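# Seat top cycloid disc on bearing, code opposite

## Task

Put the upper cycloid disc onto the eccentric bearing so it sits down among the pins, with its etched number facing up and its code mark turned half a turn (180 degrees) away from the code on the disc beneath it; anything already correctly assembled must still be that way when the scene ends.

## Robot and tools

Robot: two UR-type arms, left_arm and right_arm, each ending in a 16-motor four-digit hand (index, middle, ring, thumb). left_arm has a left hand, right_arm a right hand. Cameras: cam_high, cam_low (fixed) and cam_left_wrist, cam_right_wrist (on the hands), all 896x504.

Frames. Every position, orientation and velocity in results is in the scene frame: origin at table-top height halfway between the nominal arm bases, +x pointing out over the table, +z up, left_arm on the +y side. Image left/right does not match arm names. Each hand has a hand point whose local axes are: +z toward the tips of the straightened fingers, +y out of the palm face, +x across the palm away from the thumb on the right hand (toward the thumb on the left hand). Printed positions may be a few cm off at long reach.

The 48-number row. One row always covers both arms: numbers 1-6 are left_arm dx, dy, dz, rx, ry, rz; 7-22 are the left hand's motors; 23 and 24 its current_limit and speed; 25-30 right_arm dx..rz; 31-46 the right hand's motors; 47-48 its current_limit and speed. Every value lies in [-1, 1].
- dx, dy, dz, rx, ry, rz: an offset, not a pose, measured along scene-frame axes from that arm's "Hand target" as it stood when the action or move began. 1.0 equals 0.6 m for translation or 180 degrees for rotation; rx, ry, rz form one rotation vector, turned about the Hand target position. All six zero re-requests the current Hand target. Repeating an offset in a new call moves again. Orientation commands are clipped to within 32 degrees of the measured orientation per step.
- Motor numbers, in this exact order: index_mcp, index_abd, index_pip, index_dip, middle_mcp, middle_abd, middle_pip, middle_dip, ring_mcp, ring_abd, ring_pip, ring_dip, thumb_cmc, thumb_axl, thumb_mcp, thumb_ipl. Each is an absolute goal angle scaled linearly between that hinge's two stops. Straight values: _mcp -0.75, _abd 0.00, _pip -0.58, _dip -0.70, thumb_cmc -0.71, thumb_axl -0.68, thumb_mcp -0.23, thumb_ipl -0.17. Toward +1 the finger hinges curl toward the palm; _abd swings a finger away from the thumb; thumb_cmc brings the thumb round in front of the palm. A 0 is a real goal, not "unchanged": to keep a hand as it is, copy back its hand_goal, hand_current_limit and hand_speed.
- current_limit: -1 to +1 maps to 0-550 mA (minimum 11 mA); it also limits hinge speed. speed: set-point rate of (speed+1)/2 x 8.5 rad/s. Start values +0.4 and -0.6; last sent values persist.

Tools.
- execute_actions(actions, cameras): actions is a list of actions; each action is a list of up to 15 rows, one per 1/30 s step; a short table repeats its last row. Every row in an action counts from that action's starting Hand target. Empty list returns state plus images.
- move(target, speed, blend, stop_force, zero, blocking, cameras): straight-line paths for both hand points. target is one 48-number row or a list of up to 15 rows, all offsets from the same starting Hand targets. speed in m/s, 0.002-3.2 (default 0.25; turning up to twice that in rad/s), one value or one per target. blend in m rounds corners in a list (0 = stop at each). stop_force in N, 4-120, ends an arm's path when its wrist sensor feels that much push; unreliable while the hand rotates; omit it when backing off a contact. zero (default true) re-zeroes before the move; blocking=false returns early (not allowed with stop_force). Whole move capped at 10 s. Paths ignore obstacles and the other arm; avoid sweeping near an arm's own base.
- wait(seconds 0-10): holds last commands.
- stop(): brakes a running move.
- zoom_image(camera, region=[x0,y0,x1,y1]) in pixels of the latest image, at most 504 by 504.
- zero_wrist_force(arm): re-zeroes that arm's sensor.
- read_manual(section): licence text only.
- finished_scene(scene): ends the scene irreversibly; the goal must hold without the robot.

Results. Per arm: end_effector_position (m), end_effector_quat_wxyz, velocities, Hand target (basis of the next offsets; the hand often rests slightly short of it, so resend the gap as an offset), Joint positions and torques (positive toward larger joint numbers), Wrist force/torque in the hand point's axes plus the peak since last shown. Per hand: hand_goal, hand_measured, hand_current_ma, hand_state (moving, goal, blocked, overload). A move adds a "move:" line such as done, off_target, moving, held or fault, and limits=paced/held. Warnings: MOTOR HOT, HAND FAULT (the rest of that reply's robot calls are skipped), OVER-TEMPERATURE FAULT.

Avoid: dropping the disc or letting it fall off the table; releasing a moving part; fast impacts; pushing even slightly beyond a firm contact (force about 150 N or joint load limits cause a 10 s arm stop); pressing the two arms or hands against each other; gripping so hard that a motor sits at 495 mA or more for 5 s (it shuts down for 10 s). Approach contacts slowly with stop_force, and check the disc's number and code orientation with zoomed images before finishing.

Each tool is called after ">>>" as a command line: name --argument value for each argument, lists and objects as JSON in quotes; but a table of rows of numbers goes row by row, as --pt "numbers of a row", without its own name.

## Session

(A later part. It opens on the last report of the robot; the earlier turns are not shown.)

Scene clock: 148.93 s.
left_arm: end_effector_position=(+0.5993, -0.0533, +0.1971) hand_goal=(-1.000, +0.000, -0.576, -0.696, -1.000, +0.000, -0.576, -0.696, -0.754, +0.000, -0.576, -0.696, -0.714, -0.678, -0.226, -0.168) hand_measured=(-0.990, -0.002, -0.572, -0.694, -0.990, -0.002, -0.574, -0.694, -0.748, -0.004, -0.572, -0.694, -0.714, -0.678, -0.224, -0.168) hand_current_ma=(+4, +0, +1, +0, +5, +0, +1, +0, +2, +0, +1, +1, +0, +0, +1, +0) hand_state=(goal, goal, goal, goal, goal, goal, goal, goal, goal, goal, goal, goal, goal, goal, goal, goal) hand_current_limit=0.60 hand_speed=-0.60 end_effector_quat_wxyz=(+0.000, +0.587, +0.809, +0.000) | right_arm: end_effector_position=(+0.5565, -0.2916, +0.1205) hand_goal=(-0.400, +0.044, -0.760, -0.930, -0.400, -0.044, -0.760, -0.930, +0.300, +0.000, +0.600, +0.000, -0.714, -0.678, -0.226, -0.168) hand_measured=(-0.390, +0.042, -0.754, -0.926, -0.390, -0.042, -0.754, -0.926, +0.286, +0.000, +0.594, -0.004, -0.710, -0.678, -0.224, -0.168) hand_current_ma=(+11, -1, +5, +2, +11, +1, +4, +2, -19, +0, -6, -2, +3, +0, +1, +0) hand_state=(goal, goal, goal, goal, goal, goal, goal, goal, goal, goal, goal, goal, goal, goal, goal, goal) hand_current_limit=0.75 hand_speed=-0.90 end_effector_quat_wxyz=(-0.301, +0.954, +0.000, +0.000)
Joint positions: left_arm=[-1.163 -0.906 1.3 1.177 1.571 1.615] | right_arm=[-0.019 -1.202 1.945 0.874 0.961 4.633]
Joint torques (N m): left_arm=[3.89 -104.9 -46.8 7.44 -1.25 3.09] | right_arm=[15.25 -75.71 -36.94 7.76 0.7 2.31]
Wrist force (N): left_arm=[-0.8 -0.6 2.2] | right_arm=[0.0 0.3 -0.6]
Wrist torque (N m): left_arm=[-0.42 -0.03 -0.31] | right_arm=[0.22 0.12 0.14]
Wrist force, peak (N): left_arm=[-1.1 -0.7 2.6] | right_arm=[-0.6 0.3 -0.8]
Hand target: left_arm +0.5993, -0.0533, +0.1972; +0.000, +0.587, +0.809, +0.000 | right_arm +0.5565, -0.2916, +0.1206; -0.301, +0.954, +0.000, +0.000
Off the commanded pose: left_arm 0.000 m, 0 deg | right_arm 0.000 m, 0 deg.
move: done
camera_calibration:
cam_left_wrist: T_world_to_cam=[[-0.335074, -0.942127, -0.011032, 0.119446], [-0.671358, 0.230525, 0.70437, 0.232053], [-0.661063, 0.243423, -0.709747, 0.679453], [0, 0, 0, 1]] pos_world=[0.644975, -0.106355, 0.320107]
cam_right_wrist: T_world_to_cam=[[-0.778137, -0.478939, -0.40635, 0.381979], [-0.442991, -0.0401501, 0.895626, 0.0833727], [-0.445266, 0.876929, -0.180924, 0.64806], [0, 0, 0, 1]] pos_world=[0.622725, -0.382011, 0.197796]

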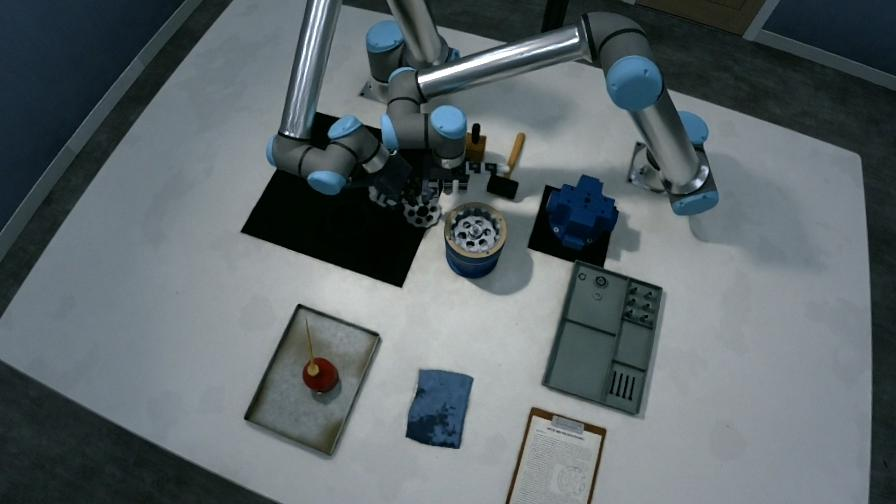

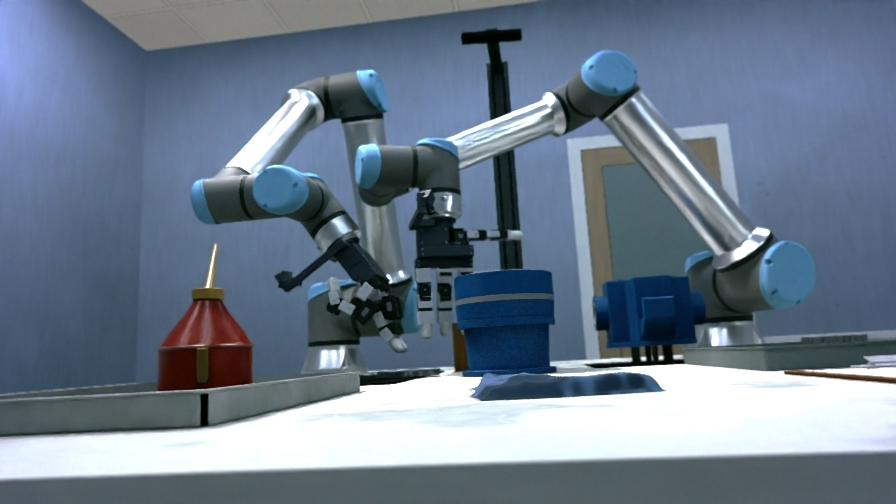

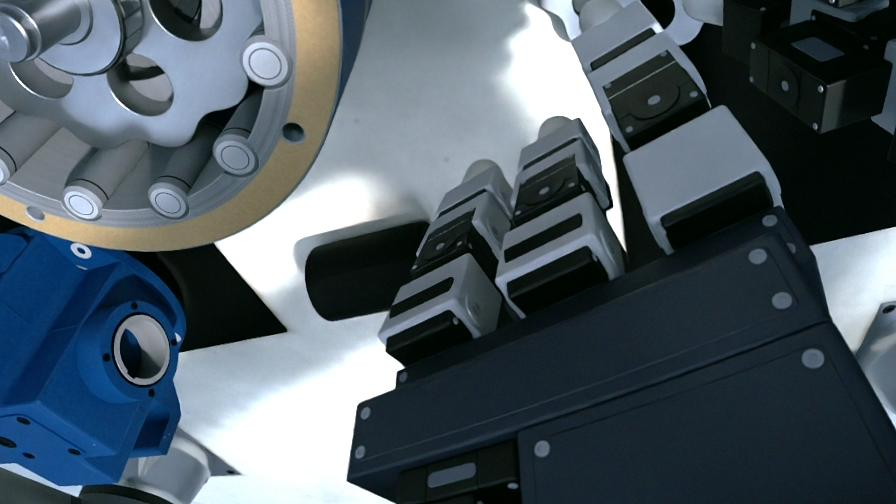

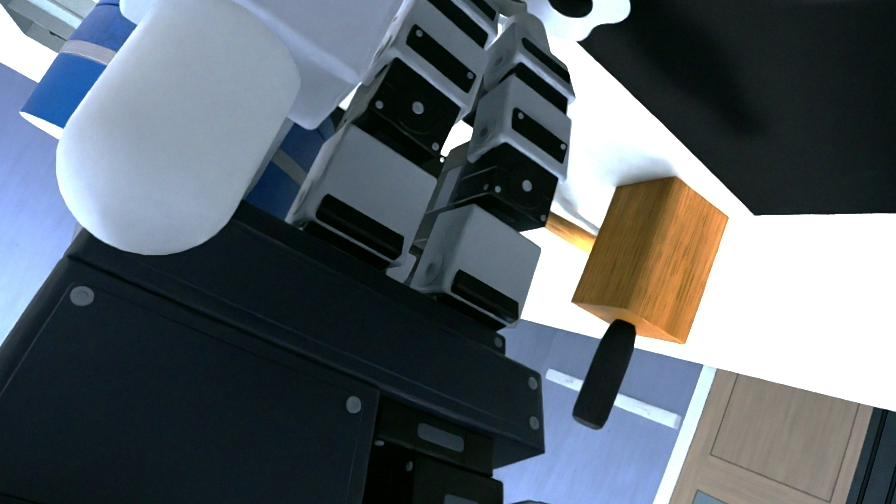

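>>> move --target '[0,0.1,0.2,0,0,0,-1,0,-0.576,-0.696,-1,0,-0.576,-0.696,-0.754,0,-0.576,-0.696,-0.714,-0.678,-0.226,-0.168,0.6,-0.6,0,-0.2,0.15,0,0,0,-0.342,0.044,-0.577,-0.696,-0.342,-0.044,-0.577,-0.696,0.3,0,0.6,0,-0.714,-0.678,-0.226,-0.168,0.75,-0.6]' --speed 0.15 --cameras '["all"]'

>>> zoom_image --camera "cam_high" --region '[360, 160, 520, 250]'

>>> zoom_image --camera "cam_low" --region '[350, 320, 470, 395]'

Scene clock: 153.20 s.
left_arm: end_effector_position=(+0.5993, +0.0067, +0.3171) hand_goal=(-1.000, +0.000, -0.576, -0.696, -1.000, +0.000, -0.576, -0.696, -0.754, +0.000, -0.576, -0.696, -0.714, -0.678, -0.226, -0.168) hand_measured=(-0.990, -0.002, -0.572, -0.694, -0.990, -0.002, -0.574, -0.694, -0.748, -0.002, -0.572, -0.694, -0.714, -0.678, -0.224, -0.168) hand_current_ma=(+4, +0, +1, +0, +5, +0, +1, +0, +2, +0, +1, +1, +0, +0, +1, +0) hand_state=(goal, goal, goal, goal, goal, goal, goal, goal, goal, goal, goal, goal, goal, goal, goal, goal) hand_current_limit=0.60 hand_speed=-0.60 end_effector_quat_wxyz=(+0.000, +0.587, +0.809, +0.000) | right_arm: end_effector_position=(+0.5565, -0.4115, +0.2105) hand_goal=(-0.342, +0.044, -0.578, -0.696, -0.342, -0.044, -0.578, -0.696, +0.300, +0.000, +0.600, +0.000, -0.714, -0.678, -0.226, -0.168) hand_measured=(-0.342, +0.042, -0.580, -0.698, -0.342, -0.042, -0.580, -0.698, +0.286, +0.000, +0.594, -0.004, -0.710, -0.678, -0.224, -0.168) hand_current_ma=(+0, -1, -1, -2, +0, +1, -1, -2, -18, +0, -6, -2, +3, +0, +1, +0) hand_state=(goal, goal, goal, goal, goal, goal, goal, goal, goal, goal, goal, goal, goal, goal, goal, goal) hand_current_limit=0.75 hand_speed=-0.60 end_effector_quat_wxyz=(-0.301, +0.954, +0.000, +0.000)
Joint positions: left_arm=[-1.134 -1.053 1.318 1.306 1.571 1.644] | right_arm=[-0.25 -1.31 1.937 1.145 0.989 4.357]
Joint torques (N m): left_arm=[7.34 -93.75 -48.82 7.88 -1.65 3.49] | right_arm=[-16.82 -69.88 -40.99 7.82 1.04 -2.93]
Wrist force (N): left_arm=[-0.7 -0.1 2.1] | right_arm=[-0.8 0.0 -0.2]
Wrist torque (N m): left_arm=[-0.35 -0.03 -0.33] | right_arm=[0.23 0.16 0.10]
Wrist force, peak (N): left_arm=[-1.0 -0.5 3.0] | right_arm=[-1.3 0.3 -1.6]
Hand target: left_arm +0.5993, +0.0067, +0.3172; +0.000, +0.587, +0.809, +0.000 | right_arm +0.5565, -0.4116, +0.2106; -0.301, +0.954, +0.000, +0.000
Off the commanded pose: left_arm 0.000 m, 0 deg | right_arm 0.000 m, 0 deg.
move: done
camera_calibration:
cam_left_wrist: T_world_to_cam=[[-0.335074, -0.942127, -0.011032, 0.177265], [-0.671358, 0.230525, 0.70437, 0.13356], [-0.661063, 0.243423, -0.709747, 0.750022], [0, 0, 0, 1]] pos_world=[0.644875, -0.0463552, 0.440207]
cam_right_wrist: T_world_to_cam=[[-0.778137, -0.478939, -0.40635, 0.361078], [-0.442991, -0.0401501, 0.895626, -0.0020517], [-0.445266, 0.876929, -0.180924, 0.769575], [0, 0, 0, 1]] pos_world=[0.622725, -0.502011, 0.287796]

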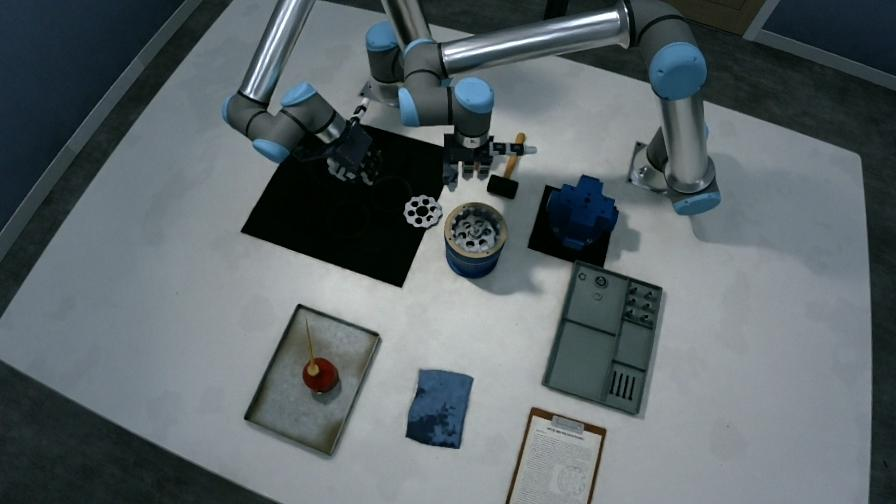

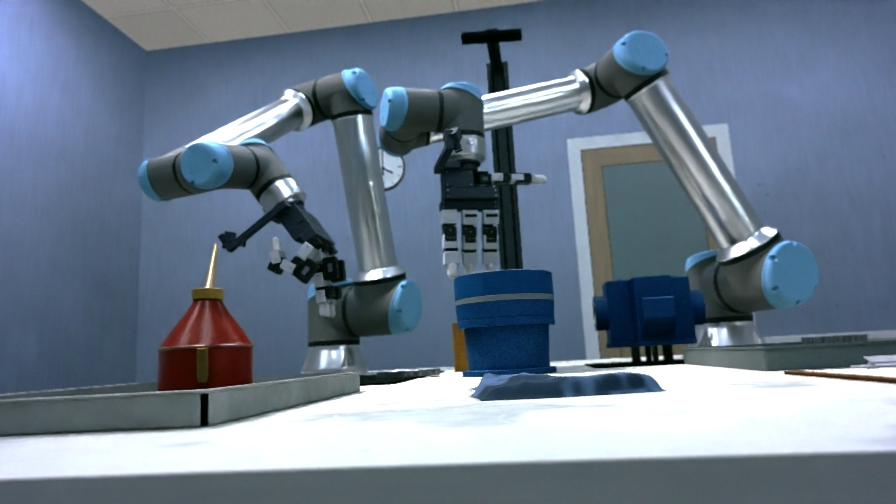

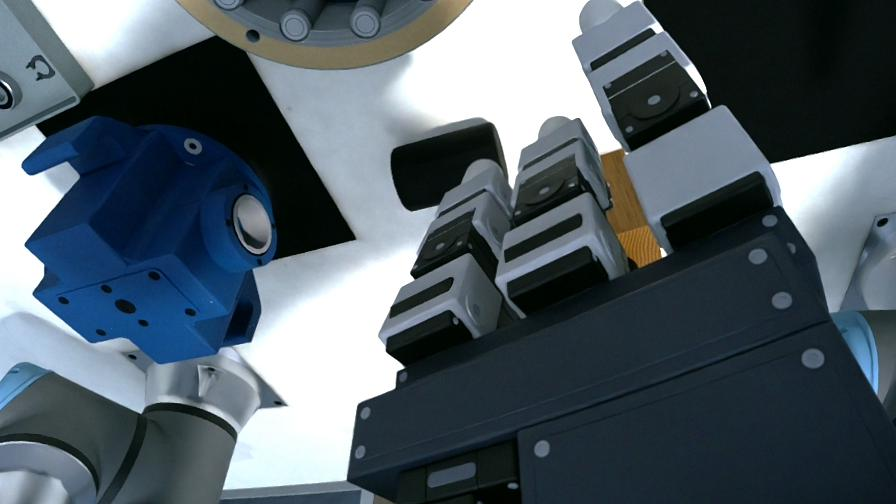

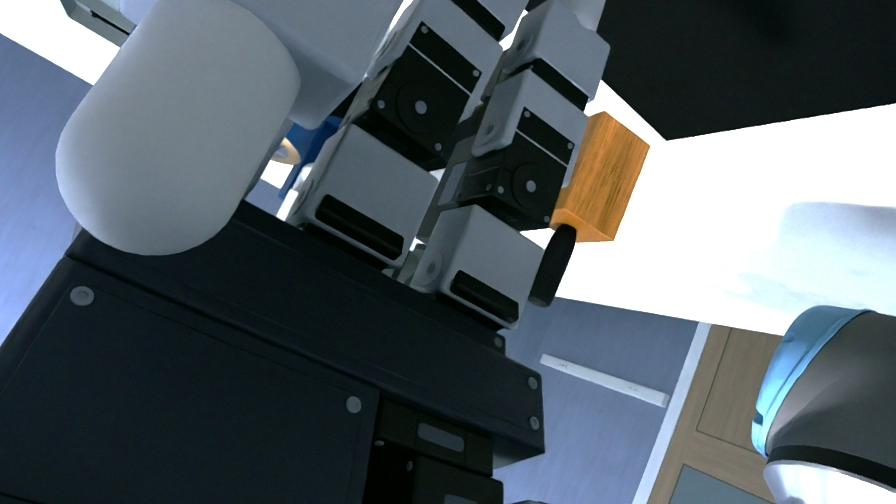

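Scaled by 3.150 from the camera's 896x504 image, which has a finer 1280x720 frame.

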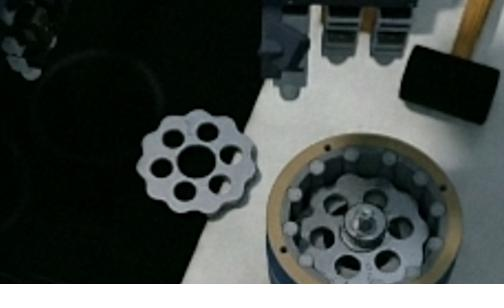

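Scaled by 4.200 from the camera's 896x504 image, which has a finer 1280x720 frame.

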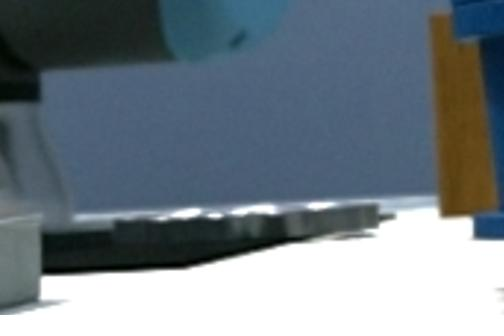

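>>> zoom_image --camera "cam_high" --region '[395, 185, 451, 237]'

>>> zoom_image --camera "cam_low" --region '[370, 355, 450, 395]'

Scaled by 9.000 from the camera's 896x504 image, which has a finer 1280x720 frame.

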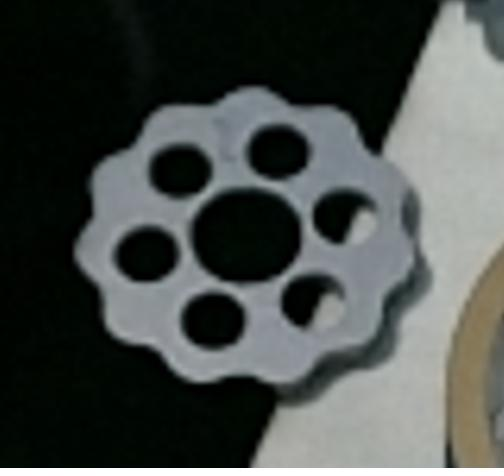

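Scaled by 6.300 from the camera's 896x504 image, which has a finer 1280x720 frame.

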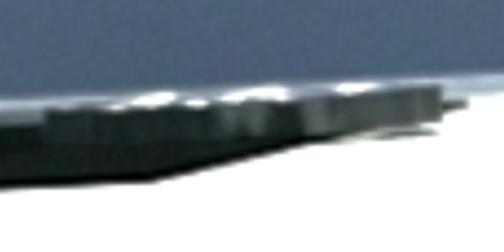

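>>> move --target '[0.05,-0.05,0,-0.139,-0.157,0.076,-1,0,-0.576,-0.696,-1,0,-0.576,-0.696,-0.754,0,-0.576,-0.696,-0.714,-0.678,-0.226,-0.168,0.6,-0.6,0,0,0,0,0,0,-0.342,0.044,-0.577,-0.696,-0.342,-0.044,-0.577,-0.696,0.3,0,0.6,0,-0.714,-0.678,-0.226,-0.168,0.75,-0.6]' --speed 0.3 --cameras '["cam_left_wrist"]'

Scene clock: 157.20 s.
left_arm: end_effector_position=(+0.6293, -0.0233, +0.3172) hand_goal=(-1.000, +0.000, -0.576, -0.696, -1.000, +0.000, -0.576, -0.696, -0.754, +0.000, -0.576, -0.696, -0.714, -0.678, -0.226, -0.168) hand_measured=(-0.996, -0.002, -0.572, -0.694, -0.996, -0.002, -0.574, -0.694, -0.752, -0.002, -0.574, -0.694, -0.714, -0.678, -0.224, -0.168) hand_current_ma=(+1, +0, +1, +0, +1, +0, +1, +0, +0, +0, +0, +1, +0, +0, +1, +0) hand_state=(goal, goal, goal, goal, goal, goal, goal, goal, goal, goal, goal, goal, goal, goal, goal, goal) hand_current_limit=0.60 hand_speed=-0.60 end_effector_quat_wxyz=(+0.321, +0.457, +0.829, -0.031) | right_arm: end_effector_position=(+0.5565, -0.4116, +0.2106) hand_goal=(-0.342, +0.044, -0.578, -0.696, -0.342, -0.044, -0.578, -0.696, +0.300, +0.000, +0.600, +0.000, -0.714, -0.678, -0.226, -0.168) hand_measured=(-0.342, +0.042, -0.580, -0.698, -0.342, -0.042, -0.580, -0.698, +0.286, +0.000, +0.594, -0.004, -0.710, -0.678, -0.224, -0.168) hand_current_ma=(+0, -1, -1, -2, +0, +1, -1, -2, -18, +0, -6, -2, +3, +0, +1, +0) hand_state=(goal, goal, goal, goal, goal, goal, goal, goal, goal, goal, goal, goal, goal, goal, goal, goal) hand_current_limit=0.75 hand_speed=-0.60 end_effector_quat_wxyz=(-0.301, +0.954, +0.000, +0.000)
Joint positions: left_arm=[-1.221 -1.203 1.534 0.696 1.182 1.419] | right_arm=[-0.25 -1.31 1.937 1.145 0.989 4.357]
Joint torques (N m): left_arm=[-12.41 -83.79 -33.49 -0.95 -2.67 -2.61] | right_arm=[-17.78 -69.19 -40.57 7.99 1.02 -2.84]
Wrist force (N): left_arm=[-0.4 0.1 2.2] | right_arm=[-0.9 -0.1 -0.5]
Wrist torque (N m): left_arm=[-0.26 0.02 -0.02] | right_arm=[0.23 0.18 0.08]
Wrist force, peak (N): left_arm=[-1.1 -0.8 2.2] | right_arm=[-1.5 0.3 -0.4]
Hand target: left_arm +0.6293, -0.0233, +0.3172; +0.321, +0.457, +0.829, -0.031 | right_arm +0.5565, -0.4116, +0.2106; -0.301, +0.954, +0.000, +0.000
Off the commanded pose: left_arm 0.000 m, 0 deg | right_arm 0.000 m, 0 deg.
move: done
camera_calibration:
cam_left_wrist: T_world_to_cam=[[-0.171631, -0.942216, 0.287702, -0.0384969], [-0.95632, 0.229489, 0.181069, 0.505862], [-0.236631, -0.244058, -0.940448, 0.571939], [0, 0, 0, 1]] pos_world=[0.612497, -0.0127762, 0.457358]
Images, in order (width x height): cam_left_wrist 896x504.

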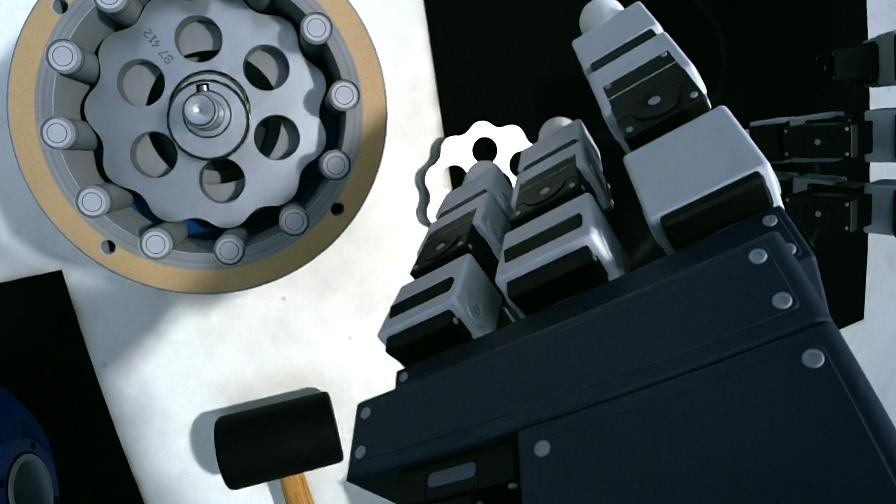

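>>> move --target '[-0.05,-0.09,0,0,0,0,-0.2,0,-0.1,-0.3,-0.2,0,-0.1,-0.3,-0.2,0,-0.1,-0.3,-0.714,-0.678,-0.226,-0.168,0.6,-0.4,0,0,0,0,0,0,-0.342,0.044,-0.577,-0.696,-0.342,-0.044,-0.577,-0.696,0.3,0,0.6,0,-0.714,-0.678,-0.226,-0.168,0.75,-0.6]' --speed 0.2 --cameras '["cam_left_wrist"]'

Scene clock: 158.37 s.
left_arm: end_effector_position=(+0.5994, -0.0772, +0.3172) hand_goal=(-0.200, +0.000, -0.100, -0.300, -0.200, +0.000, -0.100, -0.300, -0.200, +0.000, -0.100, -0.300, -0.714, -0.678, -0.226, -0.168) hand_measured=(-0.214, -0.002, -0.106, -0.304, -0.216, -0.002, -0.106, -0.302, -0.216, -0.002, -0.106, -0.304, -0.714, -0.678, -0.224, -0.168) hand_current_ma=(-9, +0, -2, -1, -10, +0, -2, -1, -11, +0, -2, -1, +0, +0, +1, +0) hand_state=(goal, goal, goal, goal, goal, goal, goal, goal, goal, goal, goal, goal, goal, goal, goal, goal) hand_current_limit=0.60 hand_speed=-0.40 end_effector_quat_wxyz=(+0.321, +0.457, +0.829, -0.031) | right_arm: end_effector_position=(+0.5565, -0.4116, +0.2106) hand_goal=(-0.342, +0.044, -0.578, -0.696, -0.342, -0.044, -0.578, -0.696, +0.300, +0.000, +0.600, +0.000, -0.714, -0.678, -0.226, -0.168) hand_measured=(-0.342, +0.042, -0.580, -0.698, -0.342, -0.042, -0.580, -0.698, +0.286, +0.000, +0.594, -0.004, -0.710, -0.678, -0.224, -0.168) hand_current_ma=(+0, -1, -1, -2, +0, +1, -1, -2, -18, +0, -6, -2, +3, +0, +1, +0) hand_state=(goal, goal, goal, goal, goal, goal, goal, goal, goal, goal, goal, goal, goal, goal, goal, goal) hand_current_limit=0.75 hand_speed=-0.60 end_effector_quat_wxyz=(-0.301, +0.954, +0.000, +0.000)
Joint positions: left_arm=[-1.285 -1.148 1.46 0.738 1.15 1.359] | right_arm=[-0.25 -1.31 1.937 1.145 0.989 4.357]
Joint torques (N m): left_arm=[-6.51 -69.69 -52.18 6.08 -2.97 -2.55] | right_arm=[-17.1 -68.41 -40.81 7.8 0.83 -2.73]
Wrist force (N): left_arm=[-0.5 -0.4 1.8] | right_arm=[-1.0 0.0 -0.4]
Wrist torque (N m): left_arm=[-0.15 -0.02 -0.18] | right_arm=[0.24 0.19 0.07]
Wrist force, peak (N): left_arm=[-0.8 -1.8 1.7] | right_arm=[-1.3 0.0 -0.2]
Hand target: left_arm +0.5993, -0.0773, +0.3172; +0.321, +0.457, +0.829, -0.031 | right_arm +0.5565, -0.4116, +0.2106; -0.301, +0.954, +0.000, +0.000
Off the commanded pose: left_arm 0.000 m, 0 deg | right_arm 0.000 m, 0 deg.
move: done
camera_calibration:
cam_left_wrist: T_world_to_cam=[[-0.171655, -0.942187, 0.287781, -0.0944349], [-0.956341, 0.229501, 0.180945, 0.489707], [-0.23653, -0.244157, -0.940447, 0.551643], [0, 0, 0, 1]] pos_world=[0.582597, -0.066676, 0.457358]
Images, in order (width x height): cam_left_wrist 896x504.

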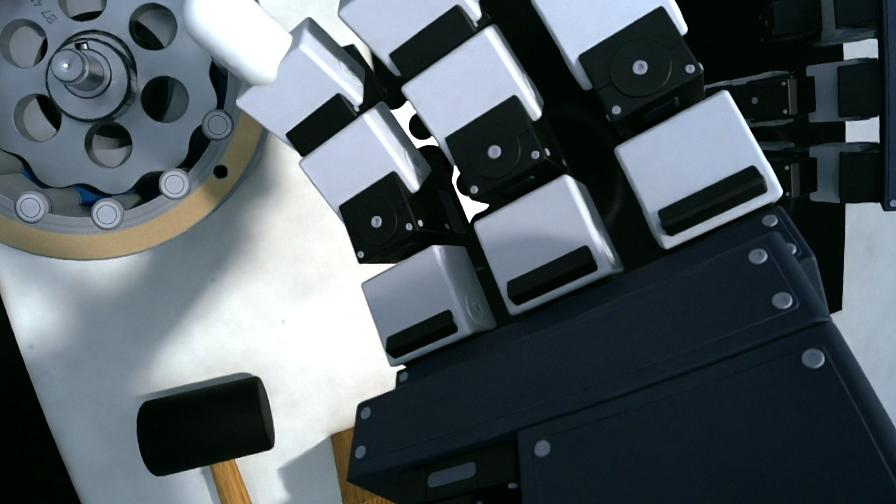

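>>> move --target '[-0.05,-0.09,0.03,0,0,0,-1,0,-0.576,-0.696,-1,0,-0.576,-0.696,-1,0,-0.576,-0.696,-0.714,-0.678,-0.226,-0.168,0.6,-0.4,0,-0.12,0,0,0,0,-0.342,0.044,-0.577,-0.696,-0.342,-0.044,-0.577,-0.696,0.3,0,0.6,0,-0.714,-0.678,-0.226,-0.168,0.75,-0.6]' --speed 0.2 --cameras '["cam_left_wrist"]'

>>> zoom_image --camera "cam_left_wrist" --region '[200, 0, 600, 300]'

Scene clock: 159.50 s.
left_arm: end_effector_position=(+0.5693, -0.1312, +0.3352) hand_goal=(-1.000, +0.000, -0.576, -0.696, -1.000, +0.000, -0.576, -0.696, -1.000, +0.000, -0.576, -0.696, -0.714, -0.678, -0.226, -0.168) hand_measured=(-0.998, -0.002, -0.574, -0.694, -0.998, -0.002, -0.574, -0.694, -0.998, -0.002, -0.574, -0.694, -0.714, -0.678, -0.224, -0.168) hand_current_ma=(+1, +0, +0, +0, +1, +0, +0, +0, +1, +0, +0, +1, +0, +0, +1, +0) hand_state=(goal, goal, goal, goal, goal, goal, goal, goal, goal, goal, goal, goal, goal, goal, goal, goal) hand_current_limit=0.60 hand_speed=-0.40 end_effector_quat_wxyz=(+0.321, +0.457, +0.829, -0.031) | right_arm: end_effector_position=(+0.5564, -0.4834, +0.2106) hand_goal=(-0.342, +0.044, -0.578, -0.696, -0.342, -0.044, -0.578, -0.696, +0.300, +0.000, +0.600, +0.000, -0.714, -0.678, -0.226, -0.168) hand_measured=(-0.342, +0.042, -0.580, -0.698, -0.342, -0.042, -0.580, -0.698, +0.286, +0.000, +0.594, -0.004, -0.710, -0.678, -0.224, -0.168) hand_current_ma=(+0, -1, -1, -2, +0, +1, -1, -2, -18, +0, -6, -2, +3, +0, +1, +0) hand_state=(goal, goal, goal, goal, goal, goal, goal, goal, goal, goal, goal, goal, goal, goal, goal, goal) hand_current_limit=0.75 hand_speed=-0.60 end_effector_quat_wxyz=(-0.301, +0.954, +0.000, +0.000)
Joint positions: left_arm=[-1.342 -1.095 1.353 0.816 1.122 1.303] | right_arm=[-0.383 -1.3 1.944 1.21 1.021 4.203]
Joint torques (N m): left_arm=[-12.85 -72.13 -48.76 5.97 -3.02 -2.64] | right_arm=[-15.64 -30.73 -39.17 8 1.16 -2.95]
Wrist force (N): left_arm=[-0.4 -0.2 1.8] | right_arm=[-1.2 0.0 -0.3]
Wrist torque (N m): left_arm=[-0.23 0.00 -0.02] | right_arm=[0.15 0.20 0.07]
Wrist force, peak (N): left_arm=[-1.2 -1.5 1.6] | right_arm=[-0.8 1.0 -1.0]
Hand target: left_arm +0.5693, -0.1313, +0.3352; +0.321, +0.457, +0.829, -0.031 | right_arm +0.5565, -0.4836, +0.2106; -0.301, +0.954, +0.000, +0.000
Off the commanded pose: left_arm 0.000 m, 0 deg | right_arm 0.000 m, 0 deg.
move: done
camera_calibration:
cam_left_wrist: T_world_to_cam=[[-0.171655, -0.942187, 0.287781, -0.155754], [-0.956341, 0.229501, 0.180945, 0.47008], [-0.23653, -0.244157, -0.940447, 0.548243], [0, 0, 0, 1]] pos_world=[0.552497, -0.120776, 0.475358]
Images, in order (width x height): cam_left_wrist 896x504.

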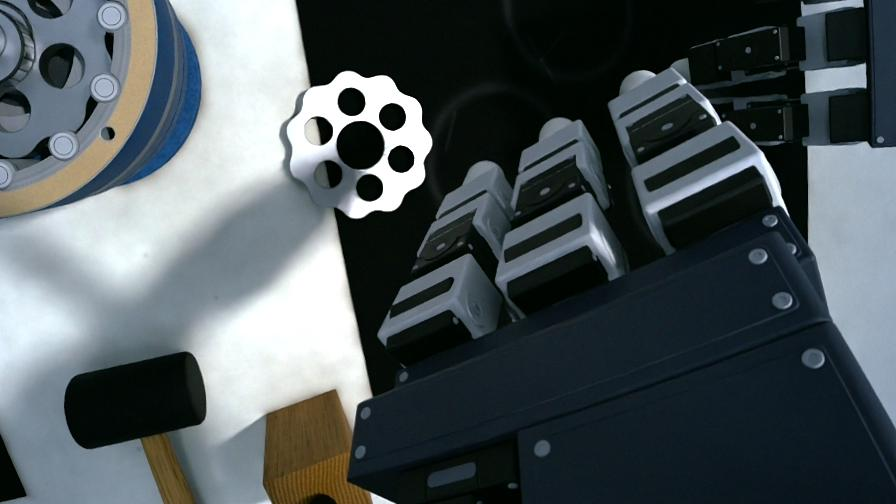

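Scaled by 1.260 from the camera's 896x504 image, which has a finer 1280x720 frame.

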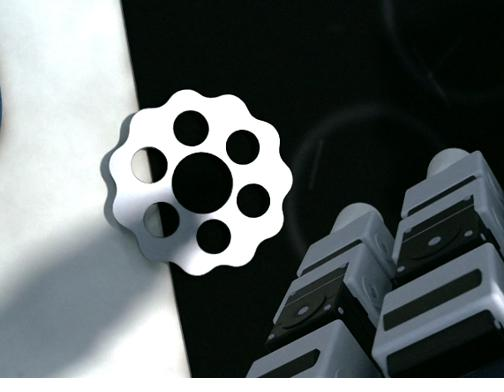

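>>> zoom_image --camera "cam_left_wrist" --region '[600, 0, 896, 160]'

Scaled by 1.703 from the camera's 896x504 image, which has a finer 1280x720 frame.

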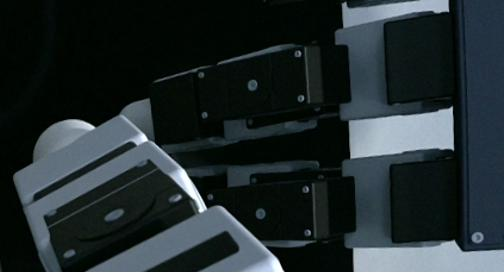

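>>> move --target '[0.05,0.13,-0.2,0.139,0.157,-0.076,-1,0,-0.576,-0.696,-1,0,-0.576,-0.696,-0.754,0,-0.576,-0.696,-0.714,-0.678,-0.226,-0.168,0.6,-0.4,0,0.356,-0.1,-0.0278,0,0,-0.342,0.044,-0.577,-0.696,-0.342,-0.044,-0.577,-0.696,0.3,0,0.6,0,-0.714,-0.678,-0.226,-0.168,0.6,-0.6]' --speed 0.2 --cameras '["all"]'

>>> zoom_image --camera "cam_low" --region '[350, 320, 470, 395]'

>>> zoom_image --camera "cam_high" --region '[395, 165, 475, 237]'

Scene clock: 164.00 s.
left_arm: end_effector_position=(+0.5993, -0.0533, +0.2152) hand_goal=(-1.000, +0.000, -0.576, -0.696, -1.000, +0.000, -0.576, -0.696, -0.754, +0.000, -0.576, -0.696, -0.714, -0.678, -0.226, -0.168) hand_measured=(-0.998, -0.002, -0.574, -0.694, -0.998, -0.002, -0.574, -0.694, -0.756, -0.002, -0.574, -0.694, -0.714, -0.678, -0.224, -0.168) hand_current_ma=(+1, +0, +0, +0, +1, +0, +0, +0, +0, +0, +0, +1, +0, +0, +1, +0) hand_state=(goal, goal, goal, goal, goal, goal, goal, goal, goal, goal, goal, goal, goal, goal, goal, goal) hand_current_limit=0.60 hand_speed=-0.40 end_effector_quat_wxyz=(+0.000, +0.587, +0.809, +0.000) | right_arm: end_effector_position=(+0.5565, -0.2700, +0.1506) hand_goal=(-0.342, +0.044, -0.578, -0.696, -0.342, -0.044, -0.578, -0.696, +0.300, +0.000, +0.600, +0.000, -0.714, -0.678, -0.226, -0.168) hand_measured=(-0.342, +0.042, -0.580, -0.698, -0.342, -0.042, -0.580, -0.698, +0.286, +0.000, +0.594, -0.004, -0.710, -0.678, -0.224, -0.168) hand_current_ma=(+0, -1, -1, -2, +0, +1, -1, -2, -18, +0, -6, -2, +3, +0, +1, +0) hand_state=(goal, goal, goal, goal, goal, goal, goal, goal, goal, goal, goal, goal, goal, goal, goal, goal) hand_current_limit=0.60 hand_speed=-0.60 end_effector_quat_wxyz=(-0.259, +0.966, +0.000, +0.000)
Joint positions: left_arm=[-1.163 -0.918 1.286 1.203 1.571 1.615] | right_arm=[0.063 -1.231 1.892 0.9 1.047 4.733]
Joint torques (N m): left_arm=[8.33 -80.27 -47.57 7.47 1.64 3.2] | right_arm=[18.59 -36.25 -40.14 1.8 1.23 3.5]
Wrist force (N): left_arm=[-0.7 -0.7 2.0] | right_arm=[-0.6 0.0 -0.5]
Wrist torque (N m): left_arm=[-0.41 -0.05 -0.31] | right_arm=[0.16 0.19 -0.15]
Wrist force, peak (N): left_arm=[-1.1 0.0 2.4] | right_arm=[-0.8 0.6 -1.7]
Hand target: left_arm +0.5993, -0.0533, +0.2152; +0.000, +0.587, +0.809, +0.000 | right_arm +0.5565, -0.2700, +0.1506; -0.259, +0.966, +0.000, +0.000
Off the commanded pose: left_arm 0.000 m, 0 deg | right_arm 0.000 m, 0 deg.
move: done
camera_calibration:
cam_left_wrist: T_world_to_cam=[[-0.335012, -0.942151, -0.0108791, 0.119519], [-0.67146, 0.230627, 0.70424, 0.219287], [-0.660991, 0.243234, -0.709879, 0.692283], [0, 0, 0, 1]] pos_world=[0.644875, -0.106355, 0.338307]
cam_right_wrist: T_world_to_cam=[[-0.778164, -0.51251, -0.363034, 0.388883], [-0.442957, 0.0380695, 0.895734, 0.0784221], [-0.445252, 0.857837, -0.256645, 0.640922], [0, 0, 0, 1]] pos_world=[0.622724, -0.353486, 0.235422]

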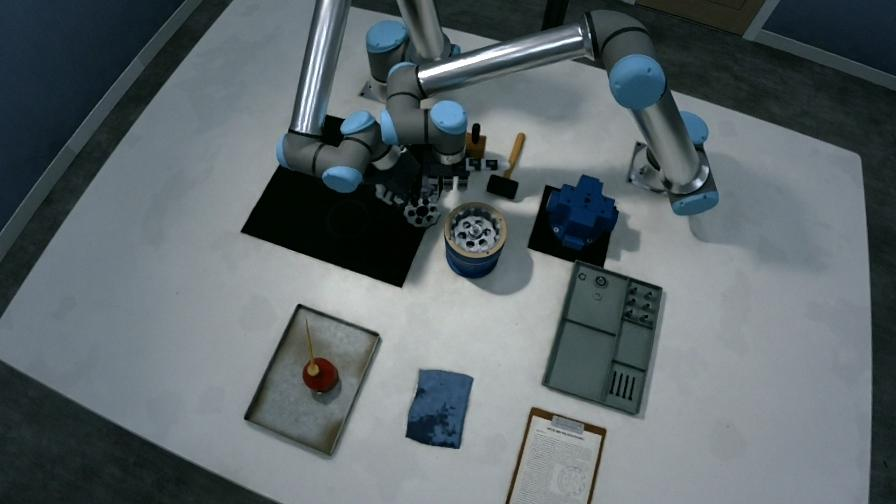

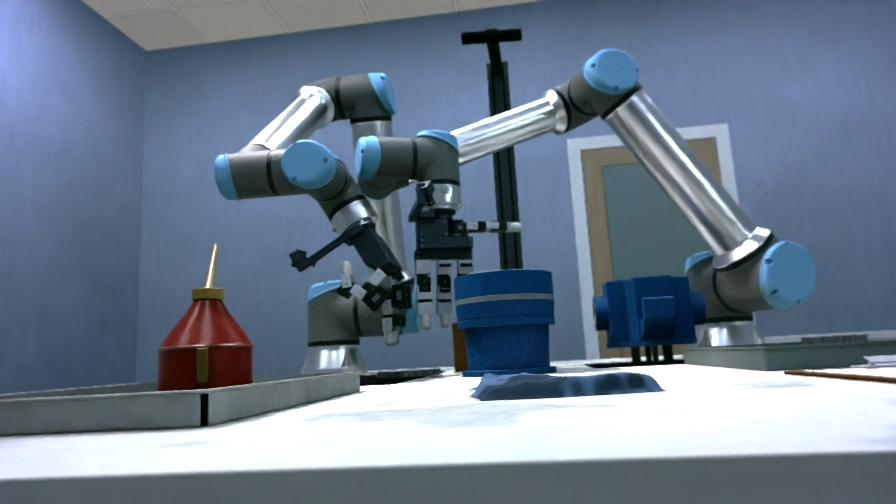

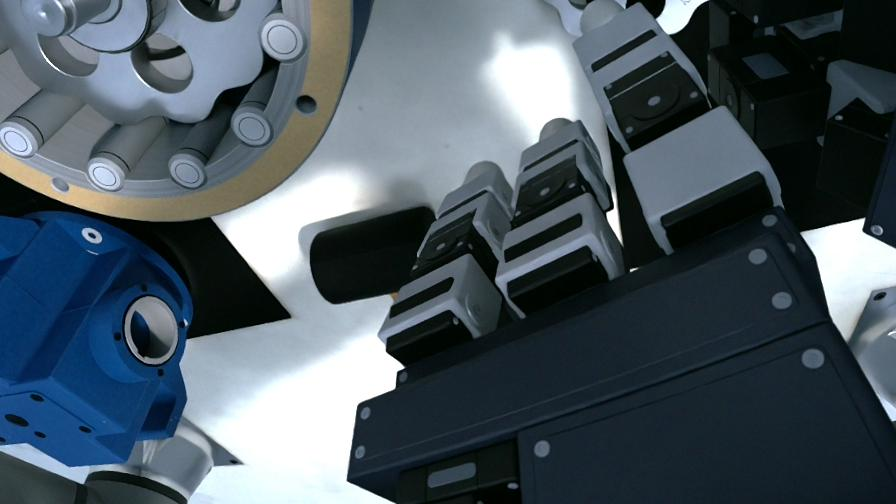

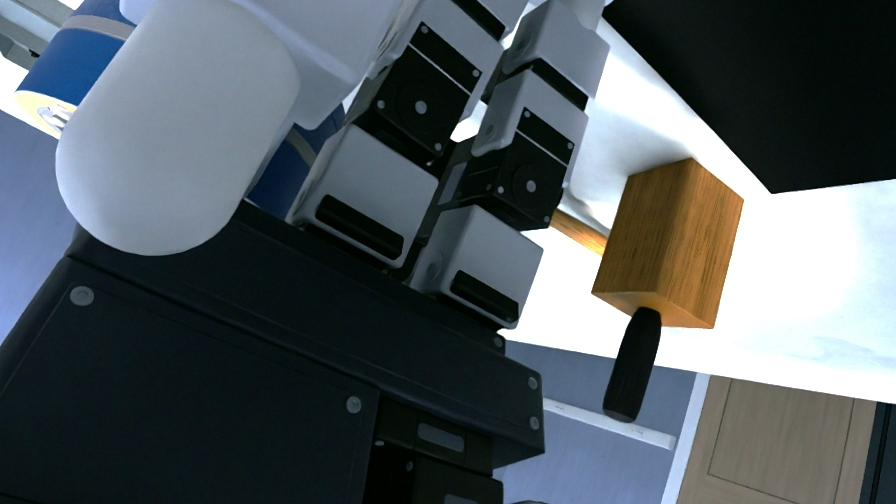

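Scaled by 4.200 from the camera's 896x504 image, which has a finer 1280x720 frame.

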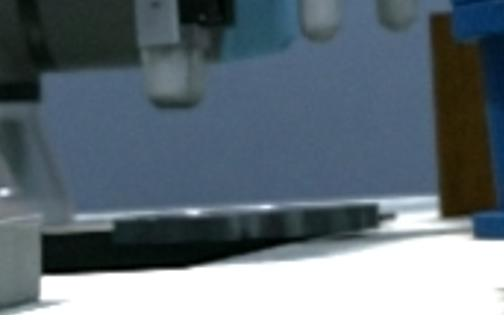

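Scaled by 6.300 from the camera's 896x504 image, which has a finer 1280x720 frame.

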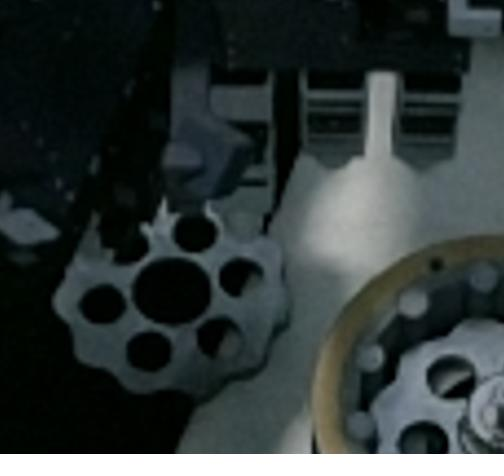

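>>> move --target '[0,0,0,0,0,0,-1,0,-0.576,-0.696,-1,0,-0.576,-0.696,-0.754,0,-0.576,-0.696,-0.714,-0.678,-0.226,-0.168,0.6,-0.6,0,0,-0.065,0,0,0,-0.342,0.044,-0.577,-0.696,-0.342,-0.044,-0.577,-0.696,0.3,0,0.6,0,-0.714,-0.678,-0.226,-0.168,0.6,-0.6]' --speed 0.08

>>> move --target '[0,0,0,0,0,0,-1,0,-0.576,-0.696,-1,0,-0.576,-0.696,-0.754,0,-0.576,-0.696,-0.714,-0.678,-0.226,-0.168,0.6,-0.6,0,0,-0.035,0,0,0,-0.342,0.044,-0.577,-0.696,-0.342,-0.044,-0.577,-0.696,0.3,0,0.6,0,-0.714,-0.678,-0.226,-0.168,0.6,-0.6]' --speed 0.015 --stop_force 5 --cameras '["cam_low"]'

>>> zoom_image --camera "cam_low" --region '[350, 320, 470, 395]'

Scene clock: 165.17 s.
left_arm: end_effector_position=(+0.5993, -0.0533, +0.2152) hand_goal=(-1.000, +0.000, -0.576, -0.696, -1.000, +0.000, -0.576, -0.696, -0.754, +0.000, -0.576, -0.696, -0.714, -0.678, -0.226, -0.168) hand_measured=(-0.998, -0.002, -0.574, -0.694, -0.998, -0.002, -0.574, -0.694, -0.756, -0.002, -0.574, -0.694, -0.714, -0.678, -0.224, -0.168) hand_current_ma=(+1, +0, +0, +0, +1, +0, +0, +0, +0, +0, +0, +1, +0, +0, +1, +0) hand_state=(goal, goal, goal, goal, goal, goal, goal, goal, goal, goal, goal, goal, goal, goal, goal, goal) hand_current_limit=0.60 hand_speed=-0.60 end_effector_quat_wxyz=(+0.000, +0.587, +0.809, +0.000) | right_arm: end_effector_position=(+0.5565, -0.2700, +0.1117) hand_goal=(-0.342, +0.044, -0.578, -0.696, -0.342, -0.044, -0.578, -0.696, +0.300, +0.000, +0.600, +0.000, -0.714, -0.678, -0.226, -0.168) hand_measured=(-0.342, +0.042, -0.580, -0.698, -0.342, -0.042, -0.580, -0.698, +0.286, +0.000, +0.594, -0.004, -0.710, -0.678, -0.224, -0.168) hand_current_ma=(+0, -1, -1, -2, +0, +1, -1, -2, -18, +0, -6, -2, +3, +0, +1, +0) hand_state=(goal, goal, goal, goal, goal, goal, goal, goal, goal, goal, goal, goal, goal, goal, goal, goal) hand_current_limit=0.60 hand_speed=-0.60 end_effector_quat_wxyz=(-0.259, +0.966, +0.000, +0.000)
Joint positions: left_arm=[-1.163 -0.918 1.286 1.203 1.571 1.615] | right_arm=[0.063 -1.188 1.916 0.833 1.047 4.733]
Joint torques (N m): left_arm=[7.36 -79.46 -47.09 7.57 1.78 3.53] | right_arm=[9.56 -39.24 -18.58 1.9 1.13 -1.22]
Wrist force (N): left_arm=[-0.9 -0.6 1.8] | right_arm=[-0.5 -0.3 -0.5]
Wrist torque (N m): left_arm=[-0.37 -0.02 -0.34] | right_arm=[0.14 0.18 -0.12]
Wrist force, peak (N): left_arm=[-1.0 -0.7 2.2] | right_arm=[-0.6 -0.7 -1.1]
Hand target: left_arm +0.5993, -0.0533, +0.2152; +0.000, +0.587, +0.809, +0.000 | right_arm +0.5565, -0.2700, +0.1116; -0.259, +0.966, +0.000, +0.000
Off the commanded pose: left_arm 0.000 m, 0 deg | right_arm 0.000 m, 0 deg.
move: done

Scene clock: 167.43 s.
left_arm: end_effector_position=(+0.5993, -0.0533, +0.2152) hand_goal=(-1.000, +0.000, -0.576, -0.696, -1.000, +0.000, -0.576, -0.696, -0.754, +0.000, -0.576, -0.696, -0.714, -0.678, -0.226, -0.168) hand_measured=(-0.998, -0.002, -0.574, -0.694, -0.998, -0.002, -0.574, -0.694, -0.756, -0.002, -0.574, -0.694, -0.714, -0.678, -0.224, -0.168) hand_current_ma=(+1, +0, +0, +0, +1, +0, +0, +0, +0, +0, +0, +1, +0, +0, +1, +0) hand_state=(goal, goal, goal, goal, goal, goal, goal, goal, goal, goal, goal, goal, goal, goal, goal, goal) hand_current_limit=0.60 hand_speed=-0.60 end_effector_quat_wxyz=(+0.000, +0.587, +0.809, +0.000) | right_arm: end_effector_position=(+0.5565, -0.2700, +0.0906) hand_goal=(-0.342, +0.044, -0.578, -0.696, -0.342, -0.044, -0.578, -0.696, +0.300, +0.000, +0.600, +0.000, -0.714, -0.678, -0.226, -0.168) hand_measured=(-0.342, +0.042, -0.580, -0.698, -0.342, -0.042, -0.580, -0.698, +0.286, +0.000, +0.594, -0.004, -0.710, -0.678, -0.224, -0.168) hand_current_ma=(+0, -1, -1, -2, +0, +1, -1, -2, -18, +0, -6, -2, +3, +0, +1, +0) hand_state=(goal, goal, goal, goal, goal, goal, goal, goal, goal, goal, goal, goal, goal, goal, goal, goal) hand_current_limit=0.60 hand_speed=-0.60 end_effector_quat_wxyz=(-0.259, +0.966, +0.000, +0.000)
Joint positions: left_arm=[-1.163 -0.918 1.286 1.203 1.571 1.615] | right_arm=[0.063 -1.163 1.927 0.797 1.047 4.733]
Joint torques (N m): left_arm=[7.51 -81.14 -46.89 7.76 1.75 3.48] | right_arm=[16.84 -38.93 -16.86 1.58 0.4 1.43]
Wrist force (N): left_arm=[-0.8 -0.5 2.0] | right_arm=[-0.6 -0.1 -0.4]
Wrist torque (N m): left_arm=[-0.38 -0.04 -0.33] | right_arm=[0.16 0.18 -0.11]
Wrist force, peak (N): left_arm=[-1.0 -0.7 2.2] | right_arm=[-1.1 -0.1 -0.5]
Hand target: left_arm +0.5993, -0.0533, +0.2152; +0.000, +0.587, +0.809, +0.000 | right_arm +0.5565, -0.2700, +0.0906; -0.259, +0.966, +0.000, +0.000
Off the commanded pose: left_arm 0.000 m, 0 deg | right_arm 0.000 m, 0 deg.
move: done
Images, in order (width x height): cam_low 896x504.

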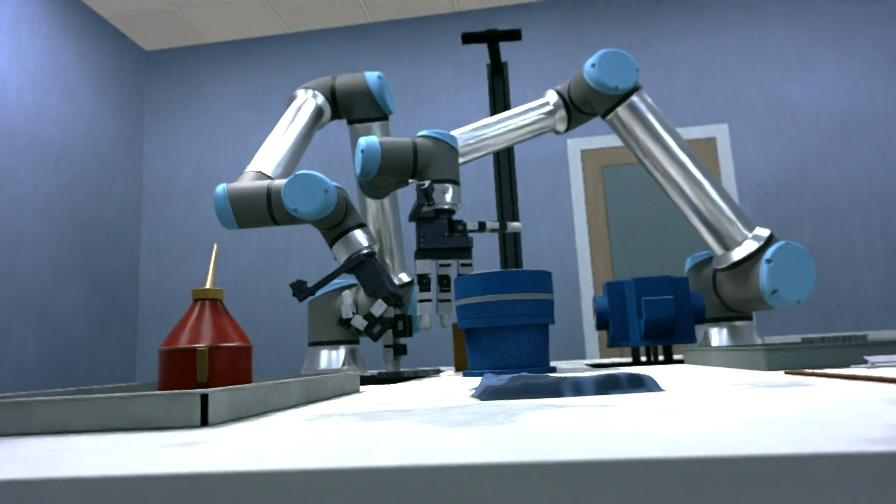

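Scaled by 4.200 from the camera's 896x504 image, which has a finer 1280x720 frame.

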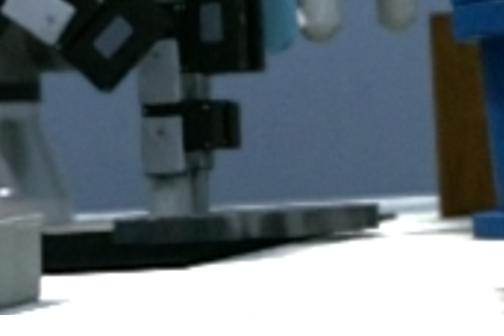

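>>> move --pt "0 0 0 0 0 0 -1 0 -0.576 -0.696 -1 0 -0.576 -0.696 -0.754 0 -0.576 -0.696 -0.714 -0.678 -0.226 -0.168 0.6 -0.6 0 -0.0385 0 0 0 0 -0.342 0.044 -0.577 -0.696 -0.342 -0.044 -0.577 -0.696 0.3 0 0.6 0 -0.714 -0.678 -0.226 -0.168 0.6 -0.6" --pt "0 0 0 0 0 0 -1 0 -0.576 -0.696 -1 0 -0.576 -0.696 -0.754 0 -0.576 -0.696 -0.714 -0.678 -0.226 -0.168 0.6 -0.6 0 -0.036 0 0 0 0 -0.342 0.044 -0.577 -0.696 -0.342 -0.044 -0.577 -0.696 0.3 0 0.6 0 -0.714 -0.678 -0.226 -0.168 0.6 -0.6" --speed 0.03 --cameras '["cam_low"]'

>>> zoom_image --camera "cam_low" --region '[350, 320, 470, 395]'

Scene clock: 168.97 s.
left_arm: end_effector_position=(+0.5993, -0.0533, +0.2152) hand_goal=(-1.000, +0.000, -0.576, -0.696, -1.000, +0.000, -0.576, -0.696, -0.754, +0.000, -0.576, -0.696, -0.714, -0.678, -0.226, -0.168) hand_measured=(-0.998, -0.002, -0.574, -0.694, -0.998, -0.002, -0.574, -0.694, -0.756, -0.002, -0.574, -0.694, -0.714, -0.678, -0.224, -0.168) hand_current_ma=(+1, +0, +0, +0, +1, +0, +0, +0, +0, +0, +0, +1, +0, +0, +1, +0) hand_state=(goal, goal, goal, goal, goal, goal, goal, goal, goal, goal, goal, goal, goal, goal, goal, goal) hand_current_limit=0.60 hand_speed=-0.60 end_effector_quat_wxyz=(+0.000, +0.587, +0.809, +0.000) | right_arm: end_effector_position=(+0.5564, -0.2917, +0.0907) hand_goal=(-0.342, +0.044, -0.578, -0.696, -0.342, -0.044, -0.578, -0.696, +0.300, +0.000, +0.600, +0.000, -0.714, -0.678, -0.226, -0.168) hand_measured=(-0.372, +0.044, -0.600, -0.706, -0.380, -0.042, -0.600, -0.708, +0.286, +0.000, +0.594, -0.004, -0.710, -0.678, -0.224, -0.168) hand_current_ma=(-55, +0, -32, -9, -74, +1, -33, -13, -18, +0, -6, -2, +3, +0, +1, +0) hand_state=(blocked, goal, blocked, goal, blocked, goal, blocked, goal, goal, goal, goal, goal, goal, goal, goal, goal) hand_current_limit=0.60 hand_speed=-0.60 end_effector_quat_wxyz=(-0.259, +0.966, +0.000, +0.000)
Joint positions: left_arm=[-1.163 -0.918 1.286 1.203 1.571 1.615] | right_arm=[0.022 -1.169 1.943 0.81 1.047 4.686]
Joint torques (N m): left_arm=[8.73 -81.16 -47.26 7.68 1.65 3.29] | right_arm=[15.96 -37.86 -36.85 1.4 1.28 3.15]
Wrist force (N): left_arm=[-0.6 -0.5 1.9] | right_arm=[-0.5 -1.3 0.3]
Wrist torque (N m): left_arm=[-0.38 -0.06 -0.30] | right_arm=[0.28 0.13 -0.07]
Wrist force, peak (N): left_arm=[-0.9 -0.4 2.3] | right_arm=[-0.6 -4.4 0.3]
Hand target: left_arm +0.5993, -0.0533, +0.2152; +0.000, +0.587, +0.809, +0.000 | right_arm +0.5565, -0.2916, +0.0906; -0.259, +0.966, +0.000, +0.000
Off the commanded pose: left_arm 0.000 m, 0 deg | right_arm 0.000 m, 0 deg.
move: done
Images, in order (width x height): cam_low 896x504.

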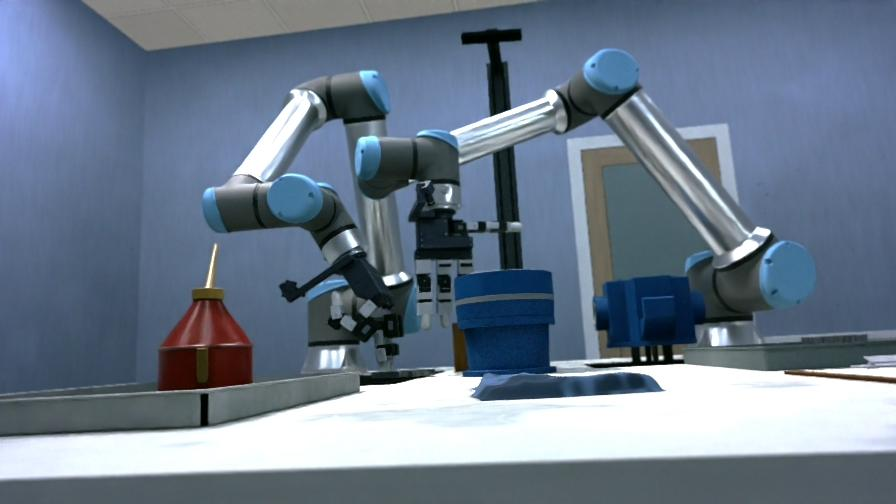

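Scaled by 4.200 from the camera's 896x504 image, which has a finer 1280x720 frame.

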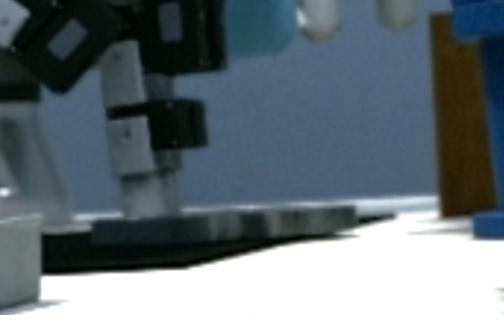

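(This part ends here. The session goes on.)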